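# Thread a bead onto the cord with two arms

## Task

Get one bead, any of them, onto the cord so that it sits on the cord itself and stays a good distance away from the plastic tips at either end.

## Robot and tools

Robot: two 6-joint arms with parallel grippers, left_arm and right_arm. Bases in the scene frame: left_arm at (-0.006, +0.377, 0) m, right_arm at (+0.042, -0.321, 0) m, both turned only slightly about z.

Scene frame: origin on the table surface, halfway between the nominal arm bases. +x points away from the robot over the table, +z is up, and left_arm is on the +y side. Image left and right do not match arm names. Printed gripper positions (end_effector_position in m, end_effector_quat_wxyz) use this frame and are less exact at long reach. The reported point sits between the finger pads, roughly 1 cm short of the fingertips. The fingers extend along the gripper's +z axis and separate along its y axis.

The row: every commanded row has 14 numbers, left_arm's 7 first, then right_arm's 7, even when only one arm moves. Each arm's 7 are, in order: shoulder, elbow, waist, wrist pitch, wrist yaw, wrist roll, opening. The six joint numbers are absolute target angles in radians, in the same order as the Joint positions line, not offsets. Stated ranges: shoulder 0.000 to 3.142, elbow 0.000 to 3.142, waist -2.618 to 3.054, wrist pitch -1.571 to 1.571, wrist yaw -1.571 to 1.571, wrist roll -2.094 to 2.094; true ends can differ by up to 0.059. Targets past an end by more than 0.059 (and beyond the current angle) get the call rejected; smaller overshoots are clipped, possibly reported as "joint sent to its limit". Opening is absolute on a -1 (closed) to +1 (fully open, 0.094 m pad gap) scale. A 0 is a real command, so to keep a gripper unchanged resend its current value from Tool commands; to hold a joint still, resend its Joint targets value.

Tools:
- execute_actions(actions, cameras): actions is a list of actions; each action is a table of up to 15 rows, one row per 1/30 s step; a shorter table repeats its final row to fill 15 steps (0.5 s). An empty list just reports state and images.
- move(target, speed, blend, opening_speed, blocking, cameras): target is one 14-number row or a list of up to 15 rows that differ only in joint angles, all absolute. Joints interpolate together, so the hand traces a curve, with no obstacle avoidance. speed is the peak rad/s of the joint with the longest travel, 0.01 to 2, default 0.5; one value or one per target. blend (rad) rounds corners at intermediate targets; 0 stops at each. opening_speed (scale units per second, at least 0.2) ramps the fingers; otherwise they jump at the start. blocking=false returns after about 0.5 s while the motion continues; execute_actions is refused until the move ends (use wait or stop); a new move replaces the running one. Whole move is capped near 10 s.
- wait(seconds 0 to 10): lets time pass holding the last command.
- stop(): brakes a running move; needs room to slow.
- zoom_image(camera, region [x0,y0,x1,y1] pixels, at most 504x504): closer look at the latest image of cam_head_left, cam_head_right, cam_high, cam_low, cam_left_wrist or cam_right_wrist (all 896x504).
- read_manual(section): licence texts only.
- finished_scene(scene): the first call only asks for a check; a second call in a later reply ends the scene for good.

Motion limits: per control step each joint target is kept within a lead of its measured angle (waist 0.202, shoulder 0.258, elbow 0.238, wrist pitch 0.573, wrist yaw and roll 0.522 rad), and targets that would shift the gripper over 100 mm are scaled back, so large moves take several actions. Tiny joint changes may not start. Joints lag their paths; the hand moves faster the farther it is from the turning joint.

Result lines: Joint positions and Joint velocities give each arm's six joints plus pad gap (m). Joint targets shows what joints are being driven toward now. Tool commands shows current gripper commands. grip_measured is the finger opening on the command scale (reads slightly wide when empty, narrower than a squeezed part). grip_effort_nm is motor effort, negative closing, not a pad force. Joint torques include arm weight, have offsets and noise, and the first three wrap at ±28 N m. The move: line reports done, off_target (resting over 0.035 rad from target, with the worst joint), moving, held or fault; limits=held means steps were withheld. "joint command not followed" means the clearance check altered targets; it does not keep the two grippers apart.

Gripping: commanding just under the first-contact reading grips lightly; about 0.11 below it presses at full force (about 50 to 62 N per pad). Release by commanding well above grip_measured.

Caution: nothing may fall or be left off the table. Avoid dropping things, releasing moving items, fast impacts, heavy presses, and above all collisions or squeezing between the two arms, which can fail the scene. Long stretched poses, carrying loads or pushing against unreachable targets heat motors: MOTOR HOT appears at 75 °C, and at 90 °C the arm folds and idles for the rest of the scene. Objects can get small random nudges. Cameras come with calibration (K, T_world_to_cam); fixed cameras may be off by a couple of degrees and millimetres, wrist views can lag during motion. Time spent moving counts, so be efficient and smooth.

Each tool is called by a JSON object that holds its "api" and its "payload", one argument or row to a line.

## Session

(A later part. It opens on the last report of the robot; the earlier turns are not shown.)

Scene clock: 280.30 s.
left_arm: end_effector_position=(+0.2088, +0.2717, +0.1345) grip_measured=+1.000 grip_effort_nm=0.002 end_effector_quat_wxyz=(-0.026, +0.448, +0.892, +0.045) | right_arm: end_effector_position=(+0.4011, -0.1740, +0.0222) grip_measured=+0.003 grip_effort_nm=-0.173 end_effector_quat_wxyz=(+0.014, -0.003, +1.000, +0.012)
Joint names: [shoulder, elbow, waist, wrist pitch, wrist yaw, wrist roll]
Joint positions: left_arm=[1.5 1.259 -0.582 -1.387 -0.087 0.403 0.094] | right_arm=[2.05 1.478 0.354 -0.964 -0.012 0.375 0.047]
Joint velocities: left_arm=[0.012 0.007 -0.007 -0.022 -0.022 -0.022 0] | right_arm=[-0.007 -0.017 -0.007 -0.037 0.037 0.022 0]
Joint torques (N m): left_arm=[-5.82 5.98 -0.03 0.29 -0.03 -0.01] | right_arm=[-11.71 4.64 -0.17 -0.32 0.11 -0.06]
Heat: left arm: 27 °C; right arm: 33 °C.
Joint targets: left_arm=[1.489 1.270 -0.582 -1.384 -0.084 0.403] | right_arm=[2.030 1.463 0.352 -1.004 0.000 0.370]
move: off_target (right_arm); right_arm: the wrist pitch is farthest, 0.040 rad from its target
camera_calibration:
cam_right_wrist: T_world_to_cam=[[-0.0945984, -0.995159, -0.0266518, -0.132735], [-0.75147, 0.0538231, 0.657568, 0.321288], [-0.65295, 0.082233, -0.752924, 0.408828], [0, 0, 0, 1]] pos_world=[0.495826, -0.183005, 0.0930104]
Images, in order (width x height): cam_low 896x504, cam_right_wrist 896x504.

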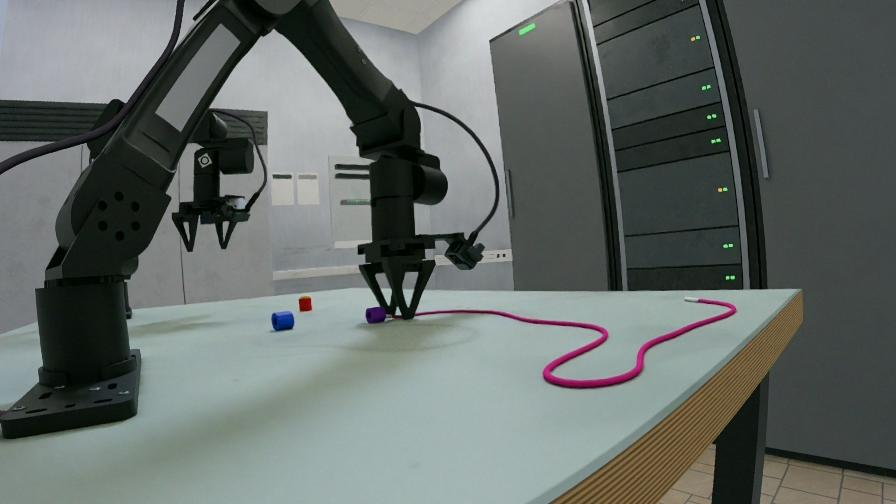

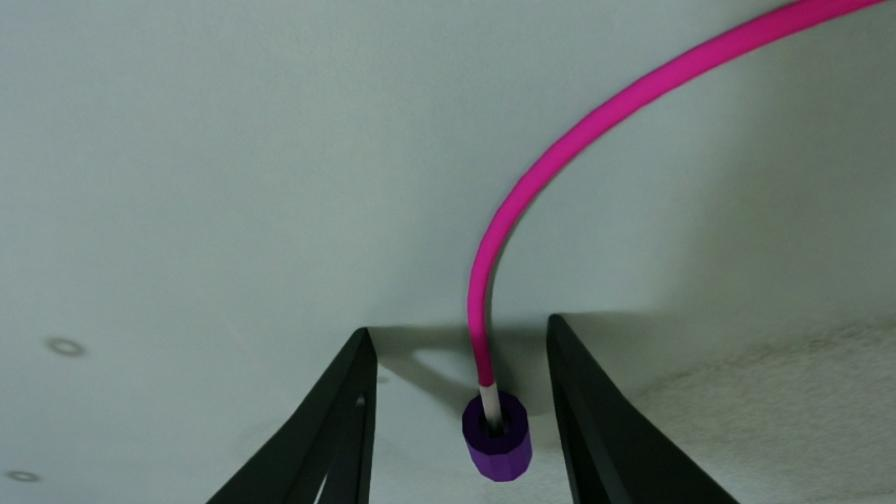

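{"api": "move", "payload": {
  "target": [1.489,1.27,-0.582,-1.384,-0.084,0.403,1,2.030,1.463,0.352,-1.004,0,0.37,-0.97],
  "opening_speed": 0.7,
  "cameras": ["cam_right_wrist","cam_low"]
}}

{"api": "zoom_image", "payload": {
  "camera": "cam_low",
  "region": [340, 260, 460, 350]
}}

Scene clock: 289.90 s.
left_arm: end_effector_position=(+0.2088, +0.2717, +0.1345) grip_measured=+1.000 grip_effort_nm=0.007 end_effector_quat_wxyz=(-0.026, +0.448, +0.892, +0.045) | right_arm: end_effector_position=(+0.3975, -0.1753, +0.0221) grip_measured=-0.944 grip_effort_nm=-0.994 end_effector_quat_wxyz=(+0.006, -0.003, +1.000, +0.010)
Joint names: [shoulder, elbow, waist, wrist pitch, wrist yaw, wrist roll]
Joint positions: left_arm=[1.5 1.259 -0.582 -1.387 -0.087 0.403 0.094] | right_arm=[2.05 1.478 0.354 -0.979 -0.013 0.374 0.003]
Joint velocities: left_arm=[-0.012 0.007 -0.012 0.007 0.007 -0.022 0] | right_arm=[-0.012 -0.022 -0.017 -0.037 -0.095 0.007 -0.002]
Joint torques (N m): left_arm=[-5.81 5.98 -0.03 0.29 -0.03 -0.01] | right_arm=[-11.78 4.67 -0.09 -0.19 0.11 -0.04]
Heat: left arm: 27 °C; right arm: 34 °C.
Joint targets: left_arm=[1.489 1.270 -0.582 -1.384 -0.084 0.403] | right_arm=[2.030 1.463 0.352 -1.004 0.000 0.370]
move: done
camera_calibration:
cam_right_wrist: T_world_to_cam=[[-0.0937785, -0.995386, -0.0203285, -0.134859], [-0.741974, 0.0562601, 0.668064, 0.315157], [-0.663838, 0.0777332, -0.743826, 0.409867], [0, 0, 0, 1]] pos_world=[0.493277, -0.183828, 0.0915837]
Images, in order (width x height): cam_low 896x504, cam_right_wrist 896x504.

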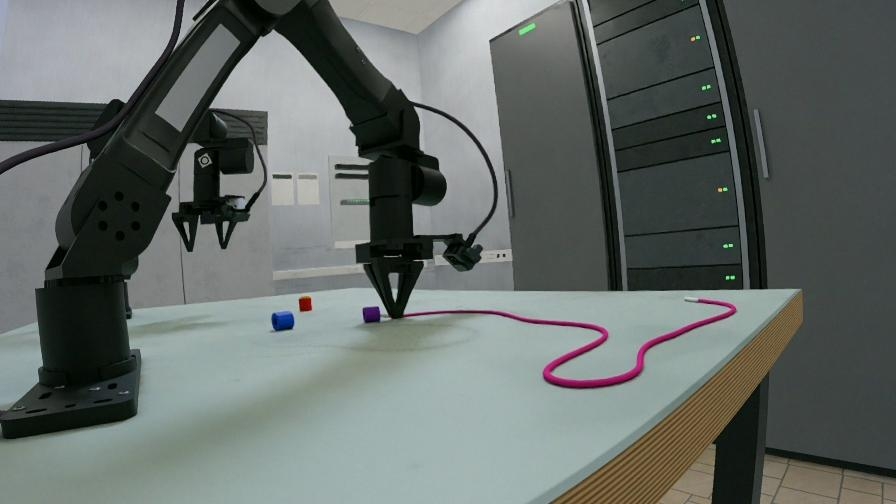

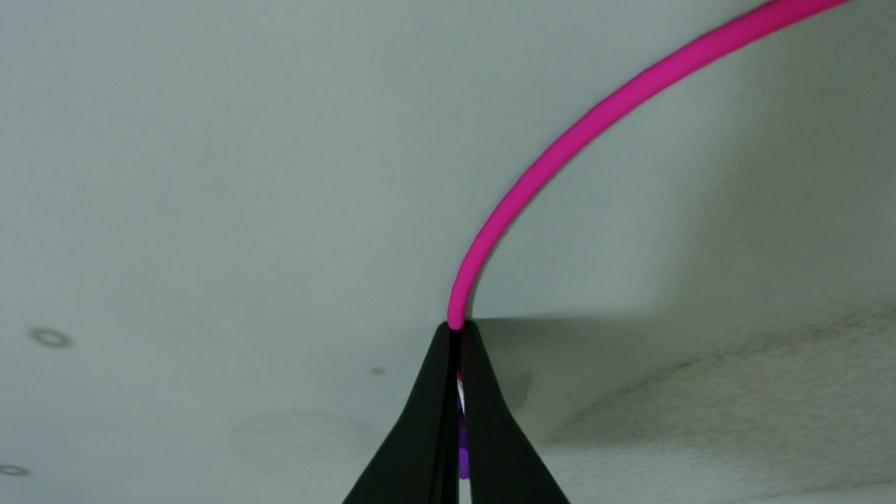

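Scaled by 4.200 from the camera's 896x504 image, which has a finer 1280x720 frame.

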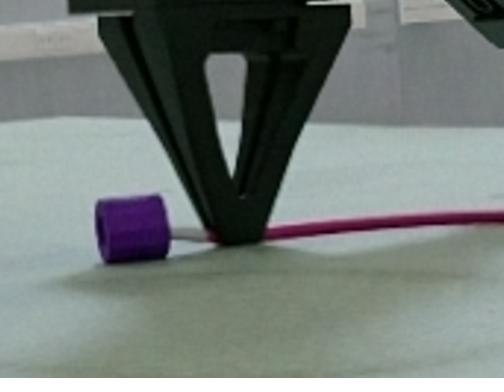

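{"api": "move", "payload": {
  "target": [1.489,1.27,-0.582,-1.384,-0.084,0.403,1,1.951,1.354,0.374,-0.94,0,0.39,-0.97],
  "speed": 0.15,
  "cameras": ["cam_right_wrist","cam_low"]
}}

{"api": "zoom_image", "payload": {
  "camera": "cam_low",
  "region": [310, 260, 430, 350]
}}

Scene clock: 310.20 s.
left_arm: end_effector_position=(+0.2088, +0.2717, +0.1345) grip_measured=+1.000 grip_effort_nm=-0.002 end_effector_quat_wxyz=(-0.026, +0.448, +0.892, +0.045) | right_arm: end_effector_position=(+0.3764, -0.1799, +0.0217) grip_measured=-0.948 grip_effort_nm=-1.057 end_effector_quat_wxyz=(+0.002, -0.004, +1.000, +0.006)
Joint names: [shoulder, elbow, waist, wrist pitch, wrist yaw, wrist roll]
Joint positions: left_arm=[1.5 1.259 -0.582 -1.387 -0.087 0.403 0.094] | right_arm=[1.984 1.378 0.365 -0.957 -0.01 0.384 0.002]
Joint velocities: left_arm=[-0.002 -0.002 -0.012 -0.022 -0.037 0.037 0] | right_arm=[-0.007 -0.017 -0.022 -0.066 0.022 -0.007 0.001]
Joint torques (N m): left_arm=[-5.81 6 -0.02 0.29 -0.03 -0.01] | right_arm=[-12.15 3.95 0.81 0.2 0.08 0.04]
Heat: left arm: 27 °C; right arm: 35 °C.
Joint targets: left_arm=[1.489 1.270 -0.582 -1.384 -0.084 0.403] | right_arm=[1.951 1.354 0.374 -0.940 0.000 0.390]
move: done
camera_calibration:
cam_right_wrist: T_world_to_cam=[[-0.0928253, -0.995596, -0.0130955, -0.141999], [-0.735966, 0.059748, 0.674377, 0.298264], [-0.670625, 0.0722371, -0.738271, 0.397394], [0, 0, 0, 1]] pos_world=[0.472834, -0.187901, 0.0903829]
Images, in order (width x height): cam_low 896x504, cam_right_wrist 896x504.

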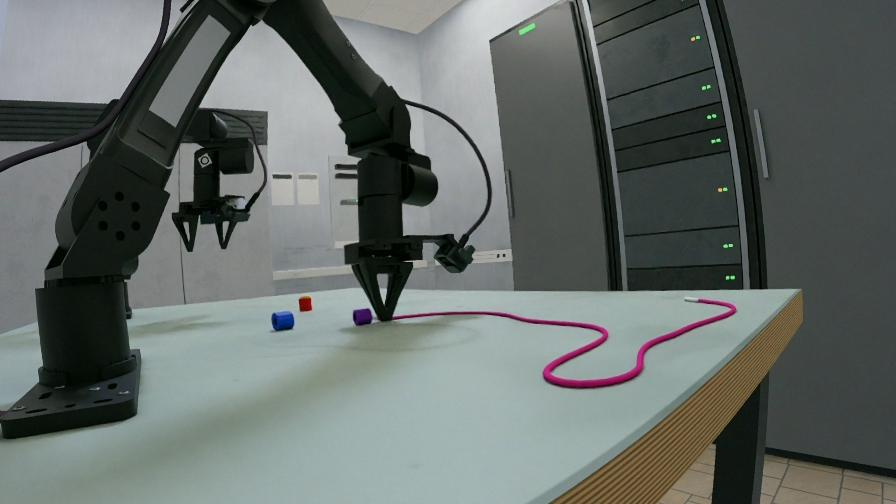

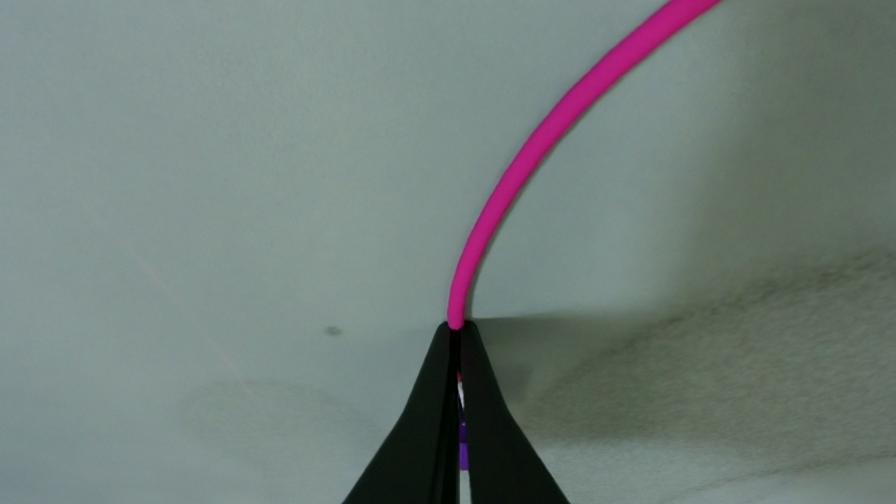

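Scaled by 4.200 from the camera's 896x504 image, which has a finer 1280x720 frame.

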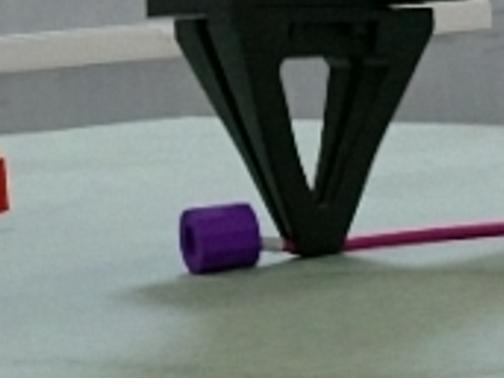

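{"api": "move", "payload": {
  "target": [1.489,1.27,-0.582,-1.384,-0.084,0.403,1,1.875,1.26,0.4,-0.923,0,0.41,-0.97],
  "speed": 0.3,
  "cameras": ["cam_right_wrist","cam_low"]
}}

{"api": "zoom_image", "payload": {
  "camera": "cam_low",
  "region": [310, 260, 430, 350]
}}

Scene clock: 329.67 s.
left_arm: end_effector_position=(+0.2088, +0.2717, +0.1345) grip_measured=+1.000 grip_effort_nm=0.002 end_effector_quat_wxyz=(-0.026, +0.448, +0.892, +0.045) | right_arm: end_effector_position=(+0.3500, -0.1804, +0.0211) grip_measured=-0.948 grip_effort_nm=-1.057 end_effector_quat_wxyz=(-0.007, -0.008, +1.000, +0.003)
Joint names: [shoulder, elbow, waist, wrist pitch, wrist yaw, wrist roll]
Joint positions: left_arm=[1.5 1.259 -0.582 -1.387 -0.087 0.403 0.094] | right_arm=[1.916 1.278 0.393 -0.944 -0.01 0.404 0.002]
Joint velocities: left_arm=[0.002 -0.022 -0.002 -0.037 -0.007 -0.037 0] | right_arm=[0.007 -0.022 0.017 0.022 -0.037 -0.022 -0.001]
Joint torques (N m): left_arm=[-5.82 6 -0.03 0.29 -0.04 -0.02] | right_arm=[-12.04 4.23 0.59 0.21 0.1 0.09]
Heat: left arm: 27 °C; right arm: 36 °C.
Joint targets: left_arm=[1.489 1.270 -0.582 -1.384 -0.084 0.403] | right_arm=[1.875 1.260 0.400 -0.923 0.000 0.410]
move: off_target (right_arm); right_arm: the shoulder is farthest, 0.041 rad from its target
camera_calibration:
cam_right_wrist: T_world_to_cam=[[-0.0842307, -0.996439, -0.00376693, -0.14833], [-0.724782, 0.058672, 0.686475, 0.274874], [-0.68381, 0.0605525, -0.727144, 0.381516], [0, 0, 0, 1]] pos_world=[0.447614, -0.187031, 0.0881638]
Images, in order (width x height): cam_low 896x504, cam_right_wrist 896x504.

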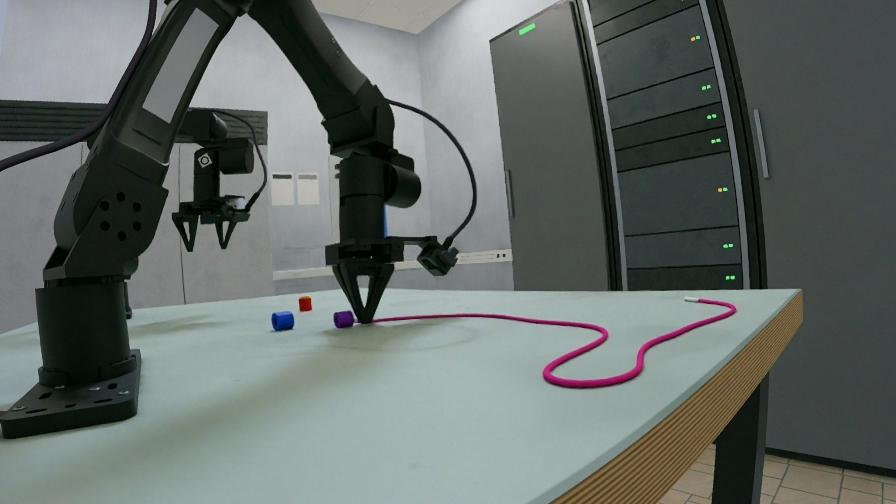

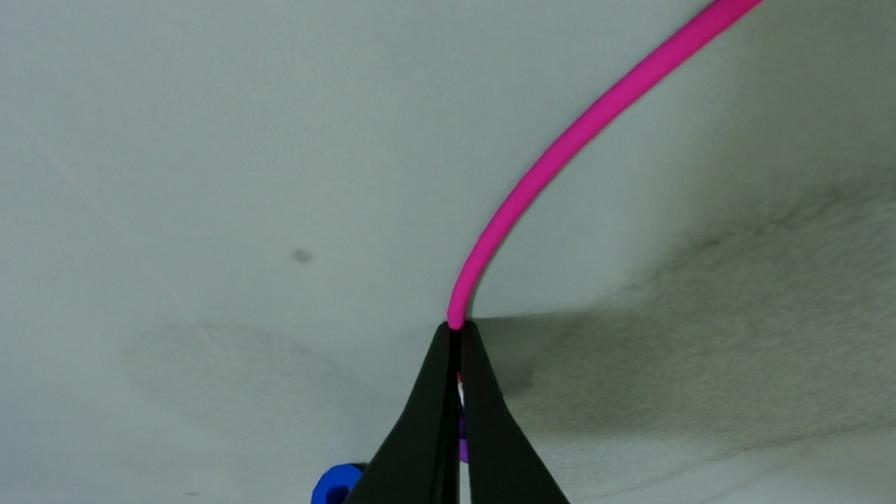

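Scaled by 4.200 from the camera's 896x504 image, which has a finer 1280x720 frame.

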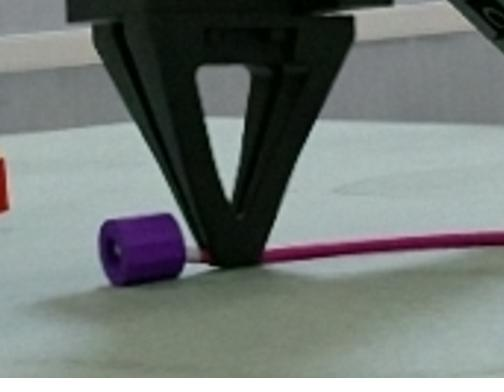

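{"api": "zoom_image", "payload": {
  "camera": "cam_low",
  "region": [325, 300, 385, 334]
}}

Scaled by 8.400 from the camera's 896x504 image, which has a finer 1280x720 frame.

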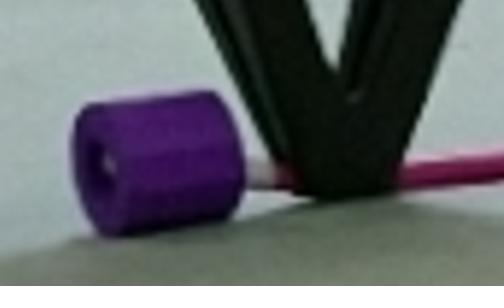

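{"api": "move", "payload": {
  "target": [1.489,1.27,-0.582,-1.384,-0.084,0.403,1,1.9,1.275,0.4,-0.93,0,0.41,-0.7],
  "cameras": []
}}

{"api": "move", "payload": {
  "target": [1.489,1.27,-0.582,-1.384,-0.084,0.403,1,1.995,1.39,0.365,-0.97,0,0.385,-0.7],
  "speed": 0.3,
  "cameras": ["cam_right_wrist","cam_low"]
}}

{"api": "zoom_image", "payload": {
  "camera": "cam_low",
  "region": [310, 260, 430, 350]
}}

Scene clock: 358.13 s.
left_arm: end_effector_position=(+0.2088, +0.2717, +0.1345) grip_measured=+1.000 grip_effort_nm=0.002 end_effector_quat_wxyz=(-0.026, +0.448, +0.892, +0.045) | right_arm: end_effector_position=(+0.3500, -0.1804, +0.0211) grip_measured=-0.703 grip_effort_nm=0.134 end_effector_quat_wxyz=(-0.007, -0.008, +1.000, +0.003)
Joint names: [shoulder, elbow, waist, wrist pitch, wrist yaw, wrist roll]
Joint positions: left_arm=[1.5 1.259 -0.582 -1.387 -0.087 0.403 0.094] | right_arm=[1.916 1.278 0.393 -0.944 -0.01 0.405 0.014]
Joint velocities: left_arm=[-0.012 -0.017 -0.007 0.007 0.007 -0.051 0] | right_arm=[0.022 -0.002 -0.002 0.022 -0.066 -0.007 0]
Joint torques (N m): left_arm=[-5.82 5.98 -0.03 0.29 -0.03 -0.01] | right_arm=[-9.95 5.24 0.59 0.11 0.09 0.05]
Heat: left arm: 26 °C; right arm: 36 °C.
Joint targets: left_arm=[1.489 1.270 -0.582 -1.384 -0.084 0.403] | right_arm=[1.900 1.275 0.400 -0.930 0.000 0.410]
move: done
No camera images: "cameras" was empty.

Scene clock: 358.97 s.
left_arm: end_effector_position=(+0.2088, +0.2717, +0.1345) grip_measured=+1.000 grip_effort_nm=-0.002 end_effector_quat_wxyz=(-0.026, +0.448, +0.892, +0.045) | right_arm: end_effector_position=(+0.3695, -0.1793, +0.0217) grip_measured=-0.703 grip_effort_nm=0.134 end_effector_quat_wxyz=(-0.002, -0.005, +1.000, +0.005)
Joint names: [shoulder, elbow, waist, wrist pitch, wrist yaw, wrist roll]
Joint positions: left_arm=[1.5 1.259 -0.582 -1.387 -0.087 0.403 0.094] | right_arm=[1.971 1.358 0.374 -0.959 -0.01 0.39 0.014]
Joint velocities: left_arm=[0.007 -0.002 -0.022 0.081 -0.066 -0.007 0] | right_arm=[-0.002 -0.002 -0.002 -0.037 -0.007 -0.022 0.001]
Joint torques (N m): left_arm=[-5.81 6 -0.03 0.29 -0.03 -0.01] | right_arm=[-7.46 8.09 -0.79 -0.09 0.1 -0.02]
Heat: left arm: 26 °C; right arm: 36 °C.
Joint targets: left_arm=[1.489 1.270 -0.582 -1.384 -0.084 0.403] | right_arm=[1.995 1.390 0.365 -0.970 0.000 0.385]
move: done
camera_calibration:
cam_right_wrist: T_world_to_cam=[[-0.0898747, -0.995916, -0.00863637, -0.143273], [-0.730722, 0.0600457, 0.680029, 0.291209], [-0.676733, 0.0674282, -0.733134, 0.393933], [0, 0, 0, 1]] pos_world=[0.466504, -0.186736, 0.0895375]
Images, in order (width x height): cam_low 896x504, cam_right_wrist 896x504.

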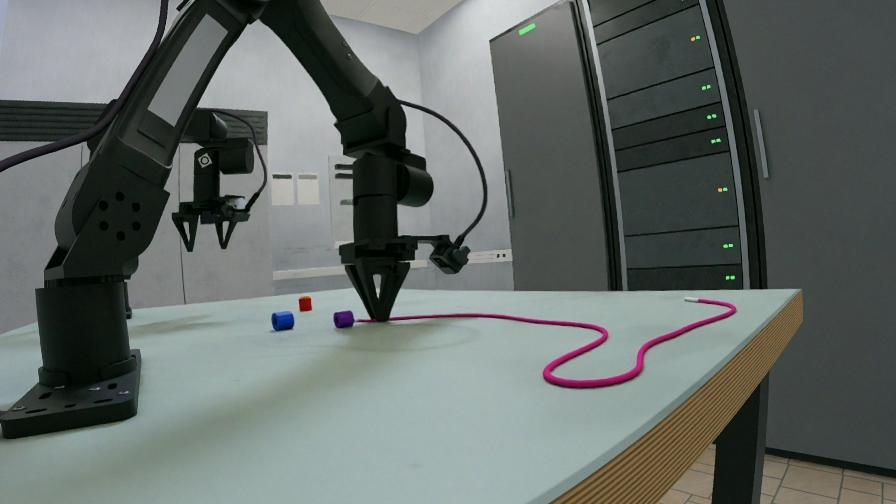

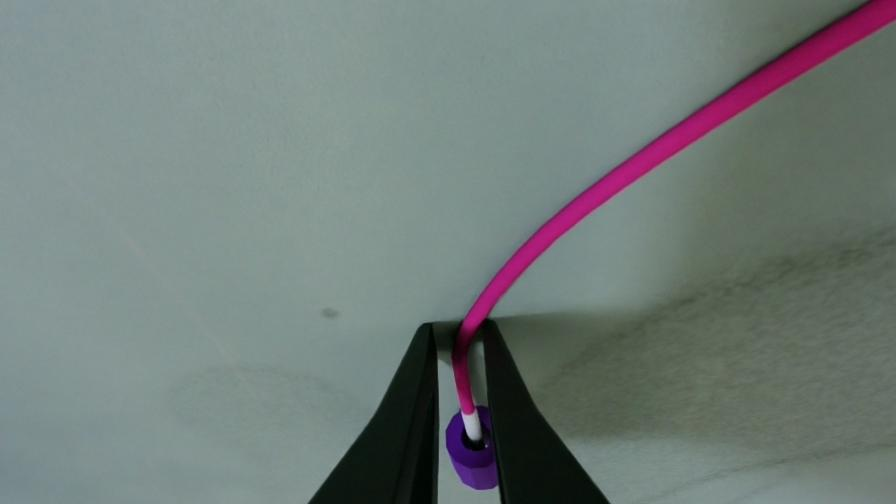

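Scaled by 4.200 from the camera's 896x504 image, which has a finer 1280x720 frame.

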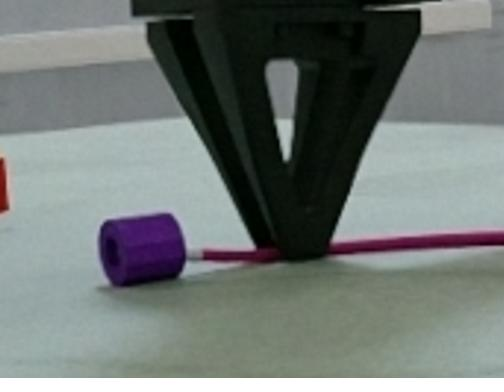

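{"api": "move", "payload": {
  "target": [1.489,1.27,-0.582,-1.384,-0.084,0.403,1,1.995,1.39,0.365,-0.97,0,0.385,-0.97],
  "opening_speed": 0.7,
  "cameras": ["cam_right_wrist"]
}}

{"api": "move", "payload": {
  "target": [1.489,1.27,-0.582,-1.384,-0.084,0.403,1,1.87,1.26,0.395,-0.92,0,0.41,-0.97],
  "speed": 0.3,
  "cameras": ["cam_right_wrist","cam_low"]
}}

{"api": "zoom_image", "payload": {
  "camera": "cam_low",
  "region": [310, 295, 390, 340]
}}

Scene clock: 367.00 s.
left_arm: end_effector_position=(+0.2088, +0.2717, +0.1345) grip_measured=+1.000 grip_effort_nm=0.002 end_effector_quat_wxyz=(-0.026, +0.448, +0.892, +0.045) | right_arm: end_effector_position=(+0.3695, -0.1793, +0.0217) grip_measured=-0.947 grip_effort_nm=-0.969 end_effector_quat_wxyz=(-0.002, -0.006, +1.000, +0.005)
Joint names: [shoulder, elbow, waist, wrist pitch, wrist yaw, wrist roll]
Joint positions: left_arm=[1.5 1.259 -0.582 -1.387 -0.087 0.403 0.094] | right_arm=[1.971 1.358 0.374 -0.959 -0.01 0.39 0.002]
Joint velocities: left_arm=[0.002 -0.002 0.007 -0.022 0.007 -0.007 0] | right_arm=[-0.002 -0.017 -0.007 -0.007 0.007 0.037 -0.003]
Joint torques (N m): left_arm=[-5.82 6 -0.02 0.29 -0.03 -0.01] | right_arm=[-7.46 8.08 -0.75 -0.11 0.09 -0.04]
Heat: left arm: 26 °C; right arm: 33 °C.
Joint targets: left_arm=[1.489 1.270 -0.582 -1.384 -0.084 0.403] | right_arm=[1.995 1.390 0.365 -0.970 0.000 0.385]
move: done
camera_calibration:
cam_right_wrist: T_world_to_cam=[[-0.0891148, -0.995984, -0.0086403, -0.143566], [-0.730773, 0.059486, 0.680024, 0.291128], [-0.676779, 0.0669143, -0.733139, 0.393858], [0, 0, 0, 1]] pos_world=[0.466509, -0.186662, 0.0895381]
Images, in order (width x height): cam_right_wrist 896x504.

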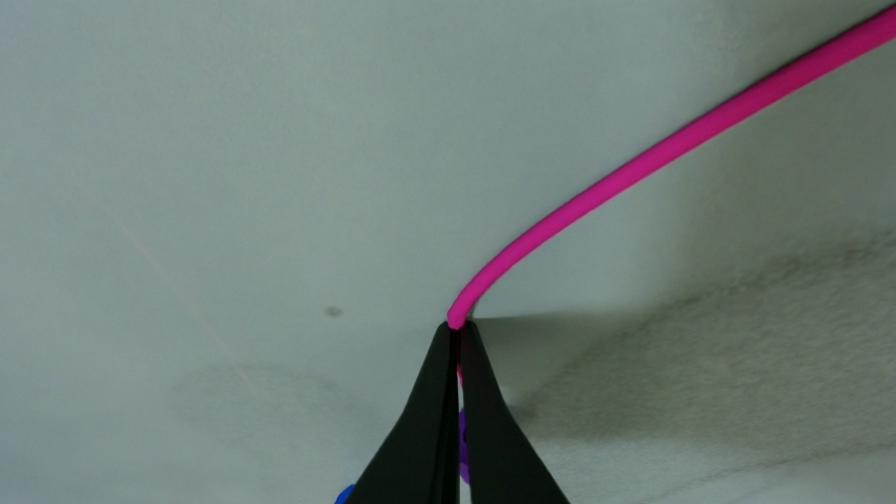

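Scene clock: 367.87 s.
left_arm: end_effector_position=(+0.2088, +0.2717, +0.1345) grip_measured=+1.000 grip_effort_nm=0.002 end_effector_quat_wxyz=(-0.026, +0.448, +0.892, +0.045) | right_arm: end_effector_position=(+0.3512, -0.1820, +0.0228) grip_measured=-0.952 grip_effort_nm=-1.053 end_effector_quat_wxyz=(-0.004, -0.005, +1.000, +0.004)
Joint names: [shoulder, elbow, waist, wrist pitch, wrist yaw, wrist roll]
Joint positions: left_arm=[1.5 1.259 -0.582 -1.387 -0.087 0.403 0.094] | right_arm=[1.91 1.278 0.387 -0.943 -0.01 0.404 0.002]
Joint velocities: left_arm=[-0.002 -0.007 -0.012 -0.022 0.007 -0.037 0] | right_arm=[-0.012 -0.002 -0.002 0.007 -0.007 0.037 0]
Joint torques (N m): left_arm=[-5.82 6 -0.03 0.29 -0.03 -0.01] | right_arm=[-11.99 4.26 0.65 0.23 0.08 0.06]
Heat: left arm: 26 °C; right arm: 33 °C.
Joint targets: left_arm=[1.489 1.270 -0.582 -1.384 -0.084 0.403] | right_arm=[1.870 1.260 0.395 -0.920 0.000 0.410]
move: off_target (right_arm); right_arm: the shoulder is farthest, 0.040 rad from its target
camera_calibration:
cam_right_wrist: T_world_to_cam=[[-0.0899041, -0.995929, -0.00653503, -0.147638], [-0.72802, 0.0612391, 0.682815, 0.276422], [-0.679635, 0.0661455, -0.730562, 0.383289], [0, 0, 0, 1]] pos_world=[0.448464, -0.189318, 0.0903068]
Images, in order (width x height): cam_low 896x504, cam_right_wrist 896x504.

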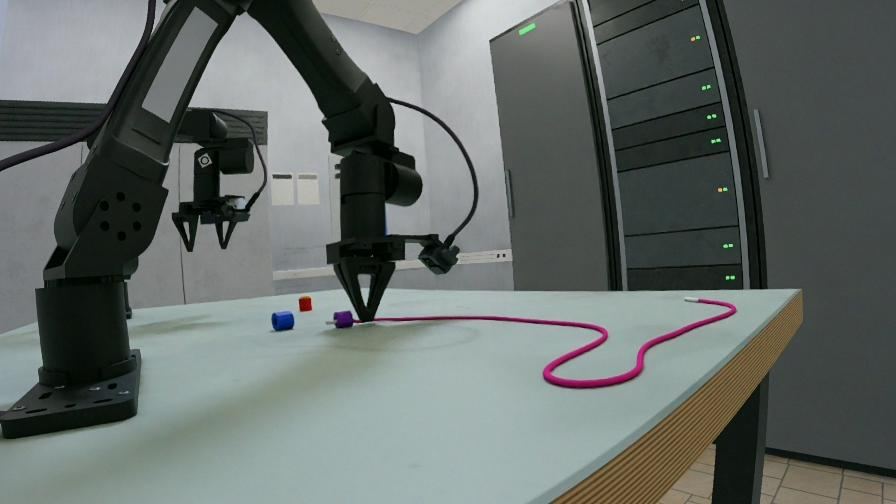

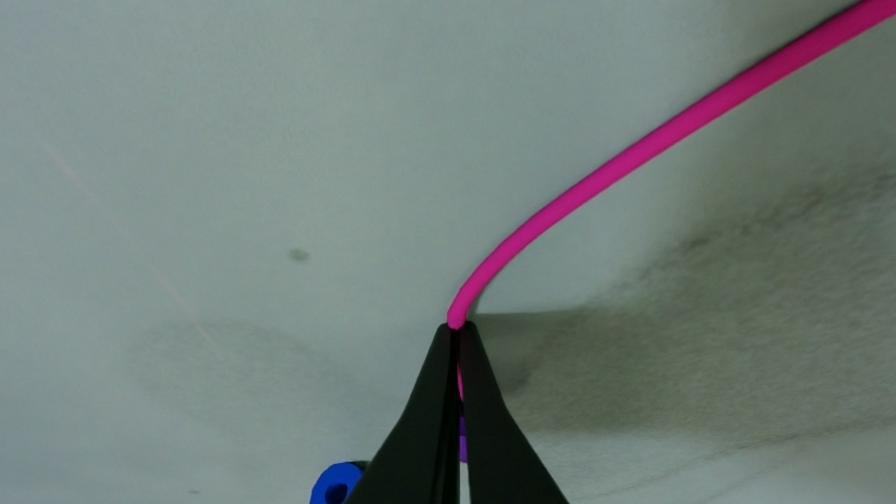

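Scaled by 6.300 from the camera's 896x504 image, which has a finer 1280x720 frame.

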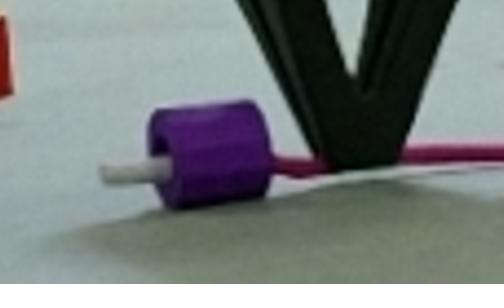

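Excellent, the tip is through. Repeat inchworm.

{"api": "move", "payload": {
  "target": [1.489,1.27,-0.582,-1.384,-0.084,0.403,1,1.89,1.27,0.4,-0.93,0,0.41,-0.7],
  "cameras": []
}}

{"api": "move", "payload": {
  "target": [1.489,1.27,-0.582,-1.384,-0.084,0.403,1,1.995,1.39,0.358,-0.97,0,0.375,-0.7],
  "speed": 0.3,
  "cameras": ["cam_right_wrist","cam_low"]
}}

{"api": "zoom_image", "payload": {
  "camera": "cam_low",
  "region": [310, 270, 410, 340]
}}

Scene clock: 373.37 s.
left_arm: end_effector_position=(+0.2088, +0.2717, +0.1345) grip_measured=+1.000 grip_effort_nm=0.007 end_effector_quat_wxyz=(-0.026, +0.448, +0.892, +0.045) | right_arm: end_effector_position=(+0.3509, -0.1807, +0.0228) grip_measured=-0.703 grip_effort_nm=0.134 end_effector_quat_wxyz=(-0.004, -0.007, +1.000, +0.004)
Joint names: [shoulder, elbow, waist, wrist pitch, wrist yaw, wrist roll]
Joint positions: left_arm=[1.5 1.259 -0.582 -1.387 -0.087 0.403 0.094] | right_arm=[1.91 1.278 0.391 -0.942 -0.01 0.405 0.014]
Joint velocities: left_arm=[-0.017 -0.012 0.002 0.007 -0.007 0.051 0] | right_arm=[0.007 -0.002 -0.012 -0.022 0.007 -0.022 -0.001]
Joint torques (N m): left_arm=[-5.82 6 -0.05 0.29 -0.03 -0.01] | right_arm=[-10.3 5.01 0.73 0.12 0.08 0.05]
Heat: left arm: 26 °C; right arm: 34 °C.
Joint targets: left_arm=[1.489 1.270 -0.582 -1.384 -0.084 0.403] | right_arm=[1.890 1.270 0.400 -0.930 0.000 0.410]
move: done
No camera images: "cameras" was empty.

Scene clock: 374.23 s.
left_arm: end_effector_position=(+0.2088, +0.2717, +0.1345) grip_measured=+1.000 grip_effort_nm=0.002 end_effector_quat_wxyz=(-0.026, +0.448, +0.892, +0.045) | right_arm: end_effector_position=(+0.3705, -0.1816, +0.0215) grip_measured=-0.703 grip_effort_nm=0.129 end_effector_quat_wxyz=(-0.002, -0.007, +1.000, +0.005)
Joint names: [shoulder, elbow, waist, wrist pitch, wrist yaw, wrist roll]
Joint positions: left_arm=[1.5 1.259 -0.582 -1.387 -0.087 0.403 0.094] | right_arm=[1.971 1.358 0.366 -0.959 -0.01 0.38 0.014]
Joint velocities: left_arm=[-0.007 0.007 -0.007 0.007 -0.022 -0.022 0] | right_arm=[-0.012 -0.012 -0.007 0.051 0.022 -0.007 0]
Joint torques (N m): left_arm=[-5.82 5.98 -0.02 0.29 -0.03 -0.01] | right_arm=[-7.49 8.06 -0.72 -0.1 0.06 -0.07]
Heat: left arm: 26 °C; right arm: 34 °C.
Joint targets: left_arm=[1.489 1.270 -0.582 -1.384 -0.084 0.403] | right_arm=[1.995 1.390 0.358 -0.970 0.000 0.375]
move: done
camera_calibration:
cam_right_wrist: T_world_to_cam=[[-0.0872193, -0.99615, -0.00884857, -0.146532], [-0.730602, 0.0579256, 0.680342, 0.291703], [-0.67721, 0.0658037, -0.732842, 0.394522], [0, 0, 0, 1]] pos_world=[0.467513, -0.188826, 0.0893681]
Images, in order (width x height): cam_low 896x504, cam_right_wrist 896x504.

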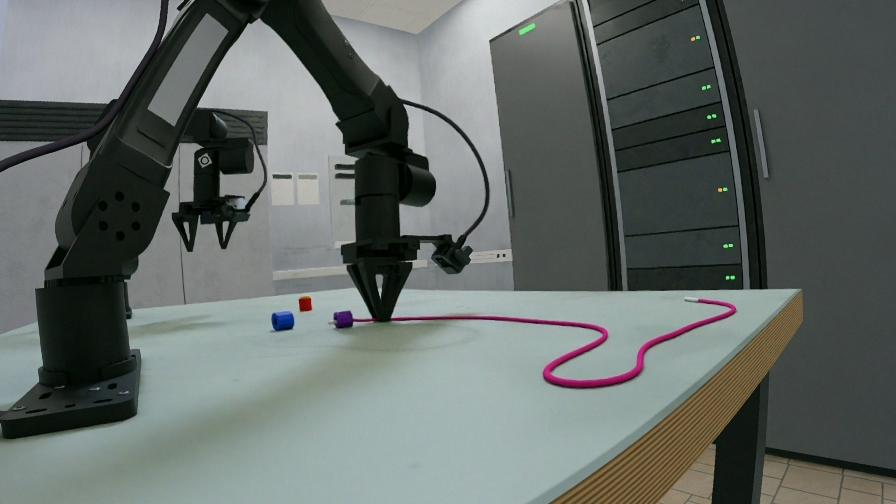

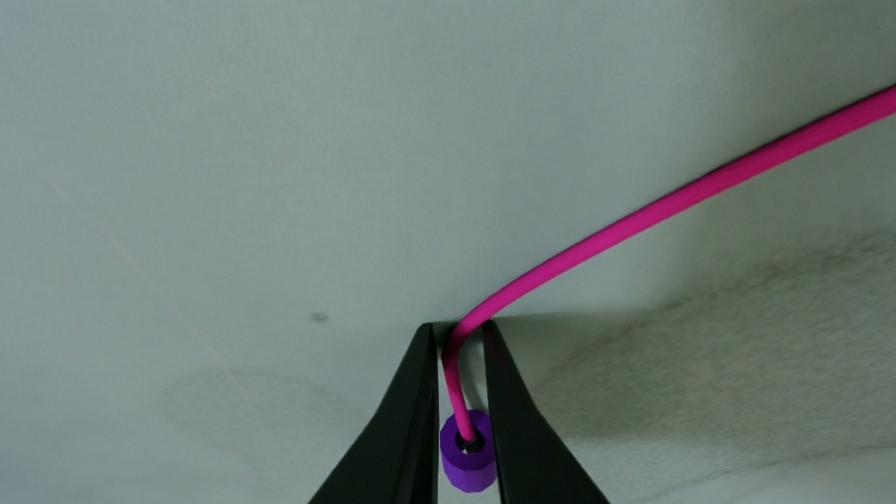

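Scaled by 5.040 from the camera's 896x504 image, which has a finer 1280x720 frame.

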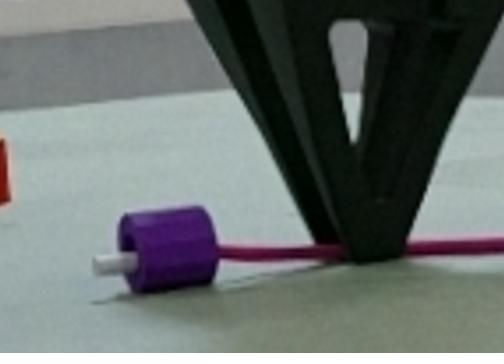

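{"api": "move", "payload": {
  "target": [1.489,1.27,-0.582,-1.384,-0.084,0.403,1,1.995,1.39,0.358,-0.97,0,0.375,-0.97],
  "opening_speed": 0.7,
  "cameras": []
}}

{"api": "move", "payload": {
  "target": [1.489,1.27,-0.582,-1.384,-0.084,0.403,1,1.87,1.26,0.395,-0.92,0,0.41,-0.97],
  "speed": 0.3,
  "cameras": ["cam_low"]
}}

{"api": "move", "payload": {
  "target": [1.489,1.27,-0.582,-1.384,-0.084,0.403,1,1.89,1.27,0.4,-0.93,0,0.41,-0.7],
  "cameras": ["cam_right_wrist","cam_low"]
}}

{"api": "zoom_image", "payload": {
  "camera": "cam_low",
  "region": [310, 270, 410, 340]
}}

Scene clock: 382.77 s.
left_arm: end_effector_position=(+0.2088, +0.2717, +0.1345) grip_measured=+1.000 grip_effort_nm=-0.002 end_effector_quat_wxyz=(-0.026, +0.448, +0.892, +0.045) | right_arm: end_effector_position=(+0.3705, -0.1816, +0.0215) grip_measured=-0.947 grip_effort_nm=-0.989 end_effector_quat_wxyz=(-0.002, -0.007, +1.000, +0.005)
Joint names: [shoulder, elbow, waist, wrist pitch, wrist yaw, wrist roll]
Joint positions: left_arm=[1.5 1.259 -0.582 -1.387 -0.087 0.403 0.094] | right_arm=[1.971 1.358 0.366 -0.959 -0.01 0.38 0.002]
Joint velocities: left_arm=[-0.002 -0.007 0.002 0.037 0.007 0.051 0] | right_arm=[-0.022 -0.002 -0.007 -0.007 0.037 0.051 -0.001]
Joint torques (N m): left_arm=[-5.82 5.98 -0.03 0.29 -0.03 -0.01] | right_arm=[-7.56 8.1 -0.72 -0.1 0.09 -0.03]
Heat: left arm: 26 °C; right arm: 32 °C.
Joint targets: left_arm=[1.489 1.270 -0.582 -1.384 -0.084 0.403] | right_arm=[1.995 1.390 0.358 -0.970 0.000 0.375]
move: done
No camera images: "cameras" was empty.

Scene clock: 383.67 s.
left_arm: end_effector_position=(+0.2088, +0.2717, +0.1345) grip_measured=+1.000 grip_effort_nm=-0.002 end_effector_quat_wxyz=(-0.026, +0.448, +0.892, +0.045) | right_arm: end_effector_position=(+0.3510, -0.1815, +0.0228) grip_measured=-0.952 grip_effort_nm=-1.057 end_effector_quat_wxyz=(-0.004, -0.006, +1.000, +0.004)
Joint names: [shoulder, elbow, waist, wrist pitch, wrist yaw, wrist roll]
Joint positions: left_arm=[1.5 1.259 -0.582 -1.387 -0.087 0.403 0.094] | right_arm=[1.91 1.278 0.389 -0.943 -0.01 0.404 0.002]
Joint velocities: left_arm=[-0.002 0.007 0.007 -0.007 0.037 -0.022 0] | right_arm=[-0.002 0.002 -0.012 -0.037 -0.051 0.007 -0.001]
Joint torques (N m): left_arm=[-5.82 6 -0.03 0.29 -0.03 -0.01] | right_arm=[-12.01 4.29 0.58 0.22 0.08 0.04]
Heat: left arm: 26 °C; right arm: 32 °C.
Joint targets: left_arm=[1.489 1.270 -0.582 -1.384 -0.084 0.403] | right_arm=[1.870 1.260 0.395 -0.920 0.000 0.410]
move: off_target (right_arm); right_arm: the shoulder is farthest, 0.040 rad from its target
Images, in order (width x height): cam_low 896x504.

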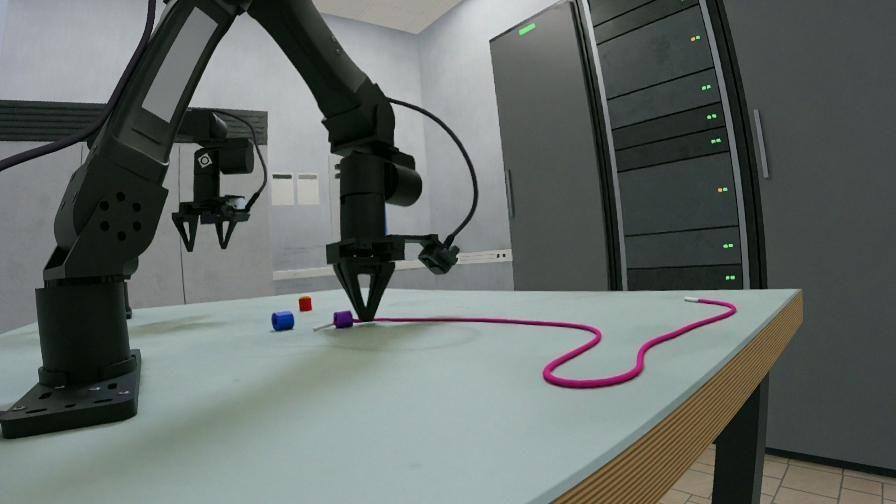

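Scene clock: 384.37 s.
left_arm: end_effector_position=(+0.2088, +0.2717, +0.1345) grip_measured=+1.000 grip_effort_nm=0.002 end_effector_quat_wxyz=(-0.026, +0.448, +0.892, +0.045) | right_arm: end_effector_position=(+0.3511, -0.1814, +0.0228) grip_measured=-0.703 grip_effort_nm=0.134 end_effector_quat_wxyz=(-0.004, -0.006, +1.000, +0.004)
Joint names: [shoulder, elbow, waist, wrist pitch, wrist yaw, wrist roll]
Joint positions: left_arm=[1.5 1.259 -0.582 -1.387 -0.087 0.403 0.094] | right_arm=[1.91 1.278 0.389 -0.943 -0.01 0.405 0.014]
Joint velocities: left_arm=[0.007 0.012 -0.007 -0.037 -0.081 -0.022 0] | right_arm=[-0.012 -0.007 -0.002 -0.022 0.066 -0.051 0]
Joint torques (N m): left_arm=[-5.82 6 -0.03 0.28 -0.03 0] | right_arm=[-10.28 5.01 0.94 0.13 0.11 0.06]
Heat: left arm: 26 °C; right arm: 33 °C.
Joint targets: left_arm=[1.489 1.270 -0.582 -1.384 -0.084 0.403] | right_arm=[1.890 1.270 0.400 -0.930 0.000 0.410]
move: done
camera_calibration:
cam_right_wrist: T_world_to_cam=[[-0.0891446, -0.995994, -0.00704671, -0.147348], [-0.728196, 0.0603456, 0.682708, 0.276176], [-0.679547, 0.0659911, -0.730658, 0.38309], [0, 0, 0, 1]] pos_world=[0.448303, -0.188705, 0.0903218]
Images, in order (width x height): cam_low 896x504, cam_right_wrist 896x504.

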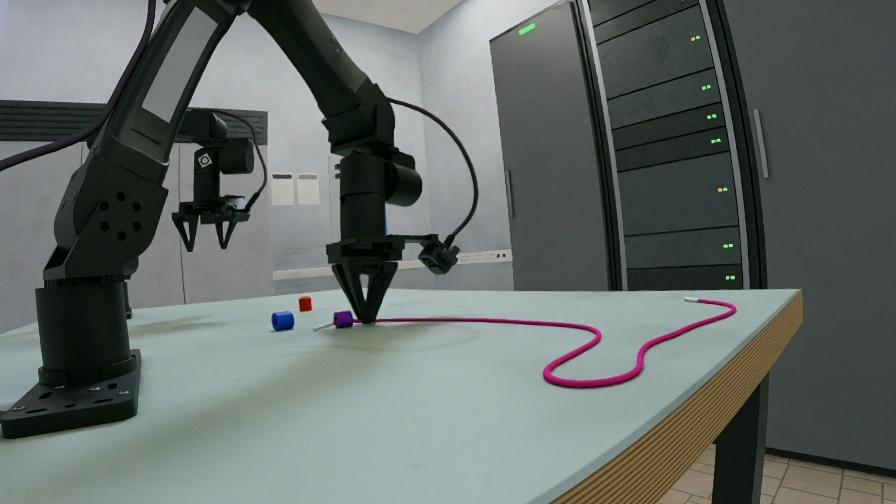

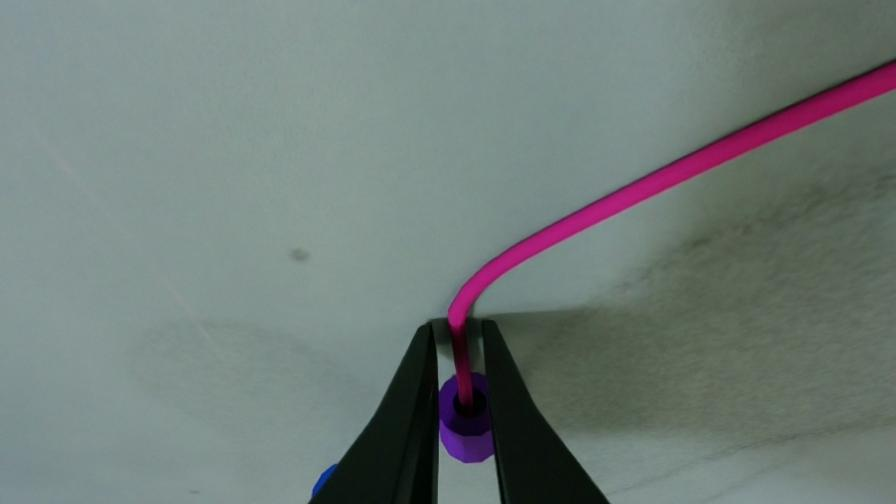

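Scaled by 5.040 from the camera's 896x504 image, which has a finer 1280x720 frame.

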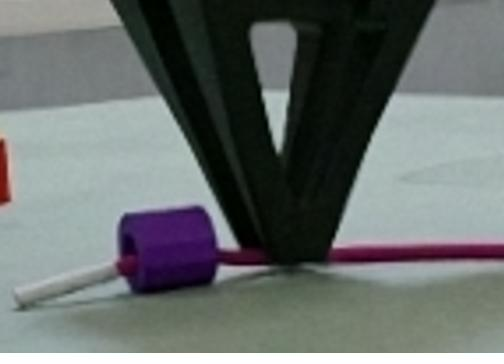

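{"api": "move", "payload": {
  "target": [1.489,1.27,-0.582,-1.384,-0.084,0.403,1,1.995,1.39,0.350,-0.97,0,0.37,-0.7],
  "speed": 0.3,
  "cameras": []
}}

{"api": "move", "payload": {
  "target": [1.489,1.27,-0.582,-1.384,-0.084,0.403,1,1.995,1.39,0.350,-0.97,0,0.37,-0.97],
  "opening_speed": 0.7,
  "cameras": ["cam_right_wrist"]
}}

{"api": "move", "payload": {
  "target": [1.489,1.27,-0.582,-1.384,-0.084,0.403,1,1.87,1.26,0.395,-0.92,0,0.41,-0.97],
  "speed": 0.3,
  "cameras": ["cam_low"]
}}

{"api": "zoom_image", "payload": {
  "camera": "cam_low",
  "region": [310, 270, 410, 340]
}}

Scene clock: 395.83 s.
left_arm: end_effector_position=(+0.2088, +0.2717, +0.1345) grip_measured=+1.000 grip_effort_nm=-0.002 end_effector_quat_wxyz=(-0.026, +0.448, +0.892, +0.045) | right_arm: end_effector_position=(+0.3720, -0.1845, +0.0216) grip_measured=-0.703 grip_effort_nm=0.134 end_effector_quat_wxyz=(-0.002, -0.005, +1.000, +0.005)
Joint names: [shoulder, elbow, waist, wrist pitch, wrist yaw, wrist roll]
Joint positions: left_arm=[1.5 1.259 -0.582 -1.387 -0.087 0.403 0.094] | right_arm=[1.971 1.359 0.357 -0.958 -0.011 0.375 0.014]
Joint velocities: left_arm=[0.002 -0.017 -0.012 -0.066 -0.022 -0.007 0] | right_arm=[0.012 -0.002 0.002 -0.066 0.037 -0.066 0.001]
Joint torques (N m): left_arm=[-5.83 5.98 -0.02 0.29 -0.03 -0.01] | right_arm=[-7.54 8.08 -0.61 -0.1 0.07 -0.04]
Heat: left arm: 26 °C; right arm: 33 °C.
Joint targets: left_arm=[1.489 1.270 -0.582 -1.384 -0.084 0.403] | right_arm=[1.995 1.390 0.350 -0.970 0.000 0.370]
move: done
No camera images: "cameras" was empty.

Scene clock: 396.43 s.
left_arm: end_effector_position=(+0.2088, +0.2717, +0.1345) grip_measured=+1.000 grip_effort_nm=0.002 end_effector_quat_wxyz=(-0.026, +0.448, +0.892, +0.045) | right_arm: end_effector_position=(+0.3720, -0.1845, +0.0216) grip_measured=-0.949 grip_effort_nm=-0.965 end_effector_quat_wxyz=(-0.002, -0.005, +1.000, +0.005)
Joint names: [shoulder, elbow, waist, wrist pitch, wrist yaw, wrist roll]
Joint positions: left_arm=[1.5 1.259 -0.582 -1.387 -0.087 0.403 0.094] | right_arm=[1.971 1.359 0.357 -0.958 -0.011 0.375 0.002]
Joint velocities: left_arm=[0.002 -0.007 -0.017 -0.139 0.051 -0.022 0] | right_arm=[0.002 0.002 -0.022 -0.022 0.022 0.007 -0.001]
Joint torques (N m): left_arm=[-5.83 5.98 -0.03 0.29 -0.03 -0.02] | right_arm=[-7.51 8.12 -0.68 -0.1 0.09 -0.03]
Heat: left arm: 26 °C; right arm: 33 °C.
Joint targets: left_arm=[1.489 1.270 -0.582 -1.384 -0.084 0.403] | right_arm=[1.995 1.390 0.350 -0.970 0.000 0.370]
move: done
camera_calibration:
cam_right_wrist: T_world_to_cam=[[-0.0906302, -0.995837, -0.00974338, -0.147874], [-0.73106, 0.059883, 0.679681, 0.293474], [-0.676267, 0.0687226, -0.733444, 0.396016], [0, 0, 0, 1]] pos_world=[0.468958, -0.192048, 0.0895462]
Images, in order (width x height): cam_right_wrist 896x504.

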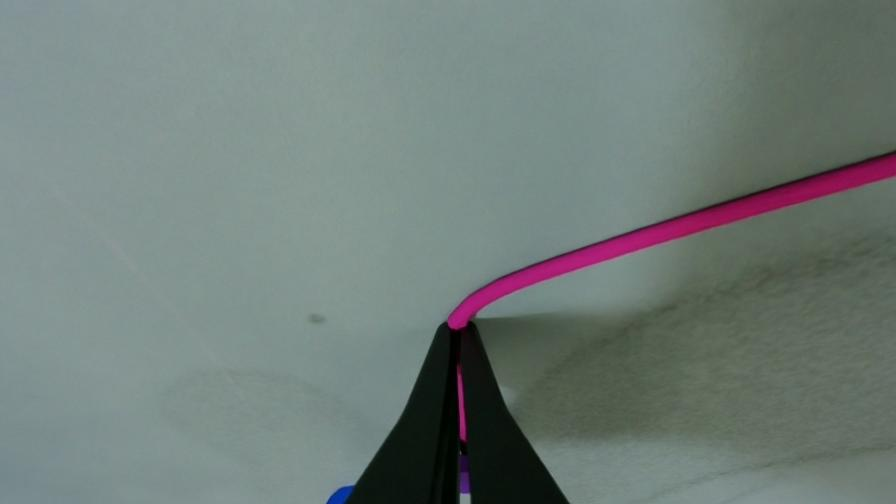

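Scene clock: 397.37 s.
left_arm: end_effector_position=(+0.2088, +0.2717, +0.1345) grip_measured=+1.000 grip_effort_nm=0.002 end_effector_quat_wxyz=(-0.026, +0.448, +0.892, +0.045) | right_arm: end_effector_position=(+0.3509, -0.1811, +0.0228) grip_measured=-0.955 grip_effort_nm=-1.057 end_effector_quat_wxyz=(-0.004, -0.007, +1.000, +0.004)
Joint names: [shoulder, elbow, waist, wrist pitch, wrist yaw, wrist roll]
Joint positions: left_arm=[1.5 1.259 -0.582 -1.387 -0.087 0.403 0.094] | right_arm=[1.91 1.278 0.39 -0.943 -0.01 0.404 0.002]
Joint velocities: left_arm=[-0.007 -0.002 0.007 0.037 -0.007 0.022 0] | right_arm=[-0.017 -0.017 0.012 -0.007 0.037 0.007 0]
Joint torques (N m): left_arm=[-5.79 6 -0.01 0.29 -0.03 -0.01] | right_arm=[-11.97 4.33 0.39 0.23 0.09 0.08]
Heat: left arm: 26 °C; right arm: 33 °C.
Joint targets: left_arm=[1.489 1.270 -0.582 -1.384 -0.084 0.403] | right_arm=[1.870 1.260 0.395 -0.920 0.000 0.410]
move: off_target (right_arm); right_arm: the shoulder is farthest, 0.040 rad from its target
Images, in order (width x height): cam_low 896x504.

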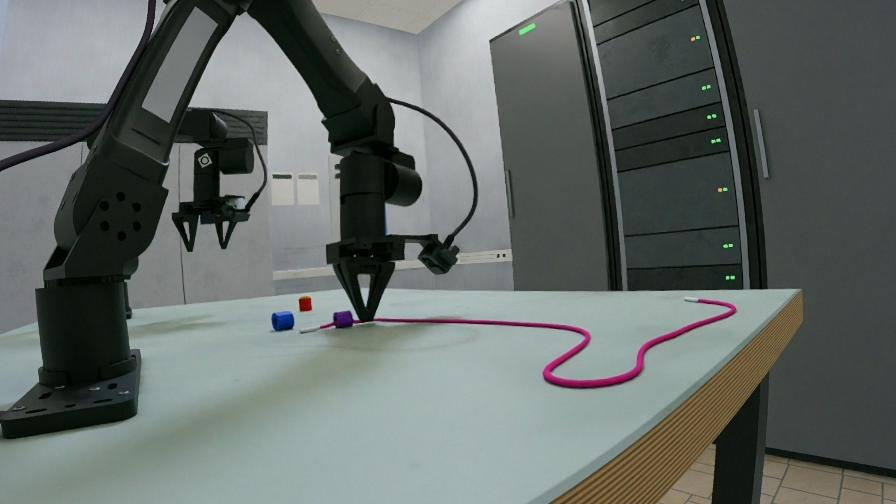

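Scaled by 5.040 from the camera's 896x504 image, which has a finer 1280x720 frame.

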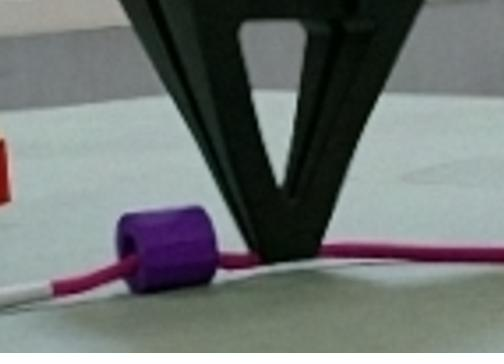

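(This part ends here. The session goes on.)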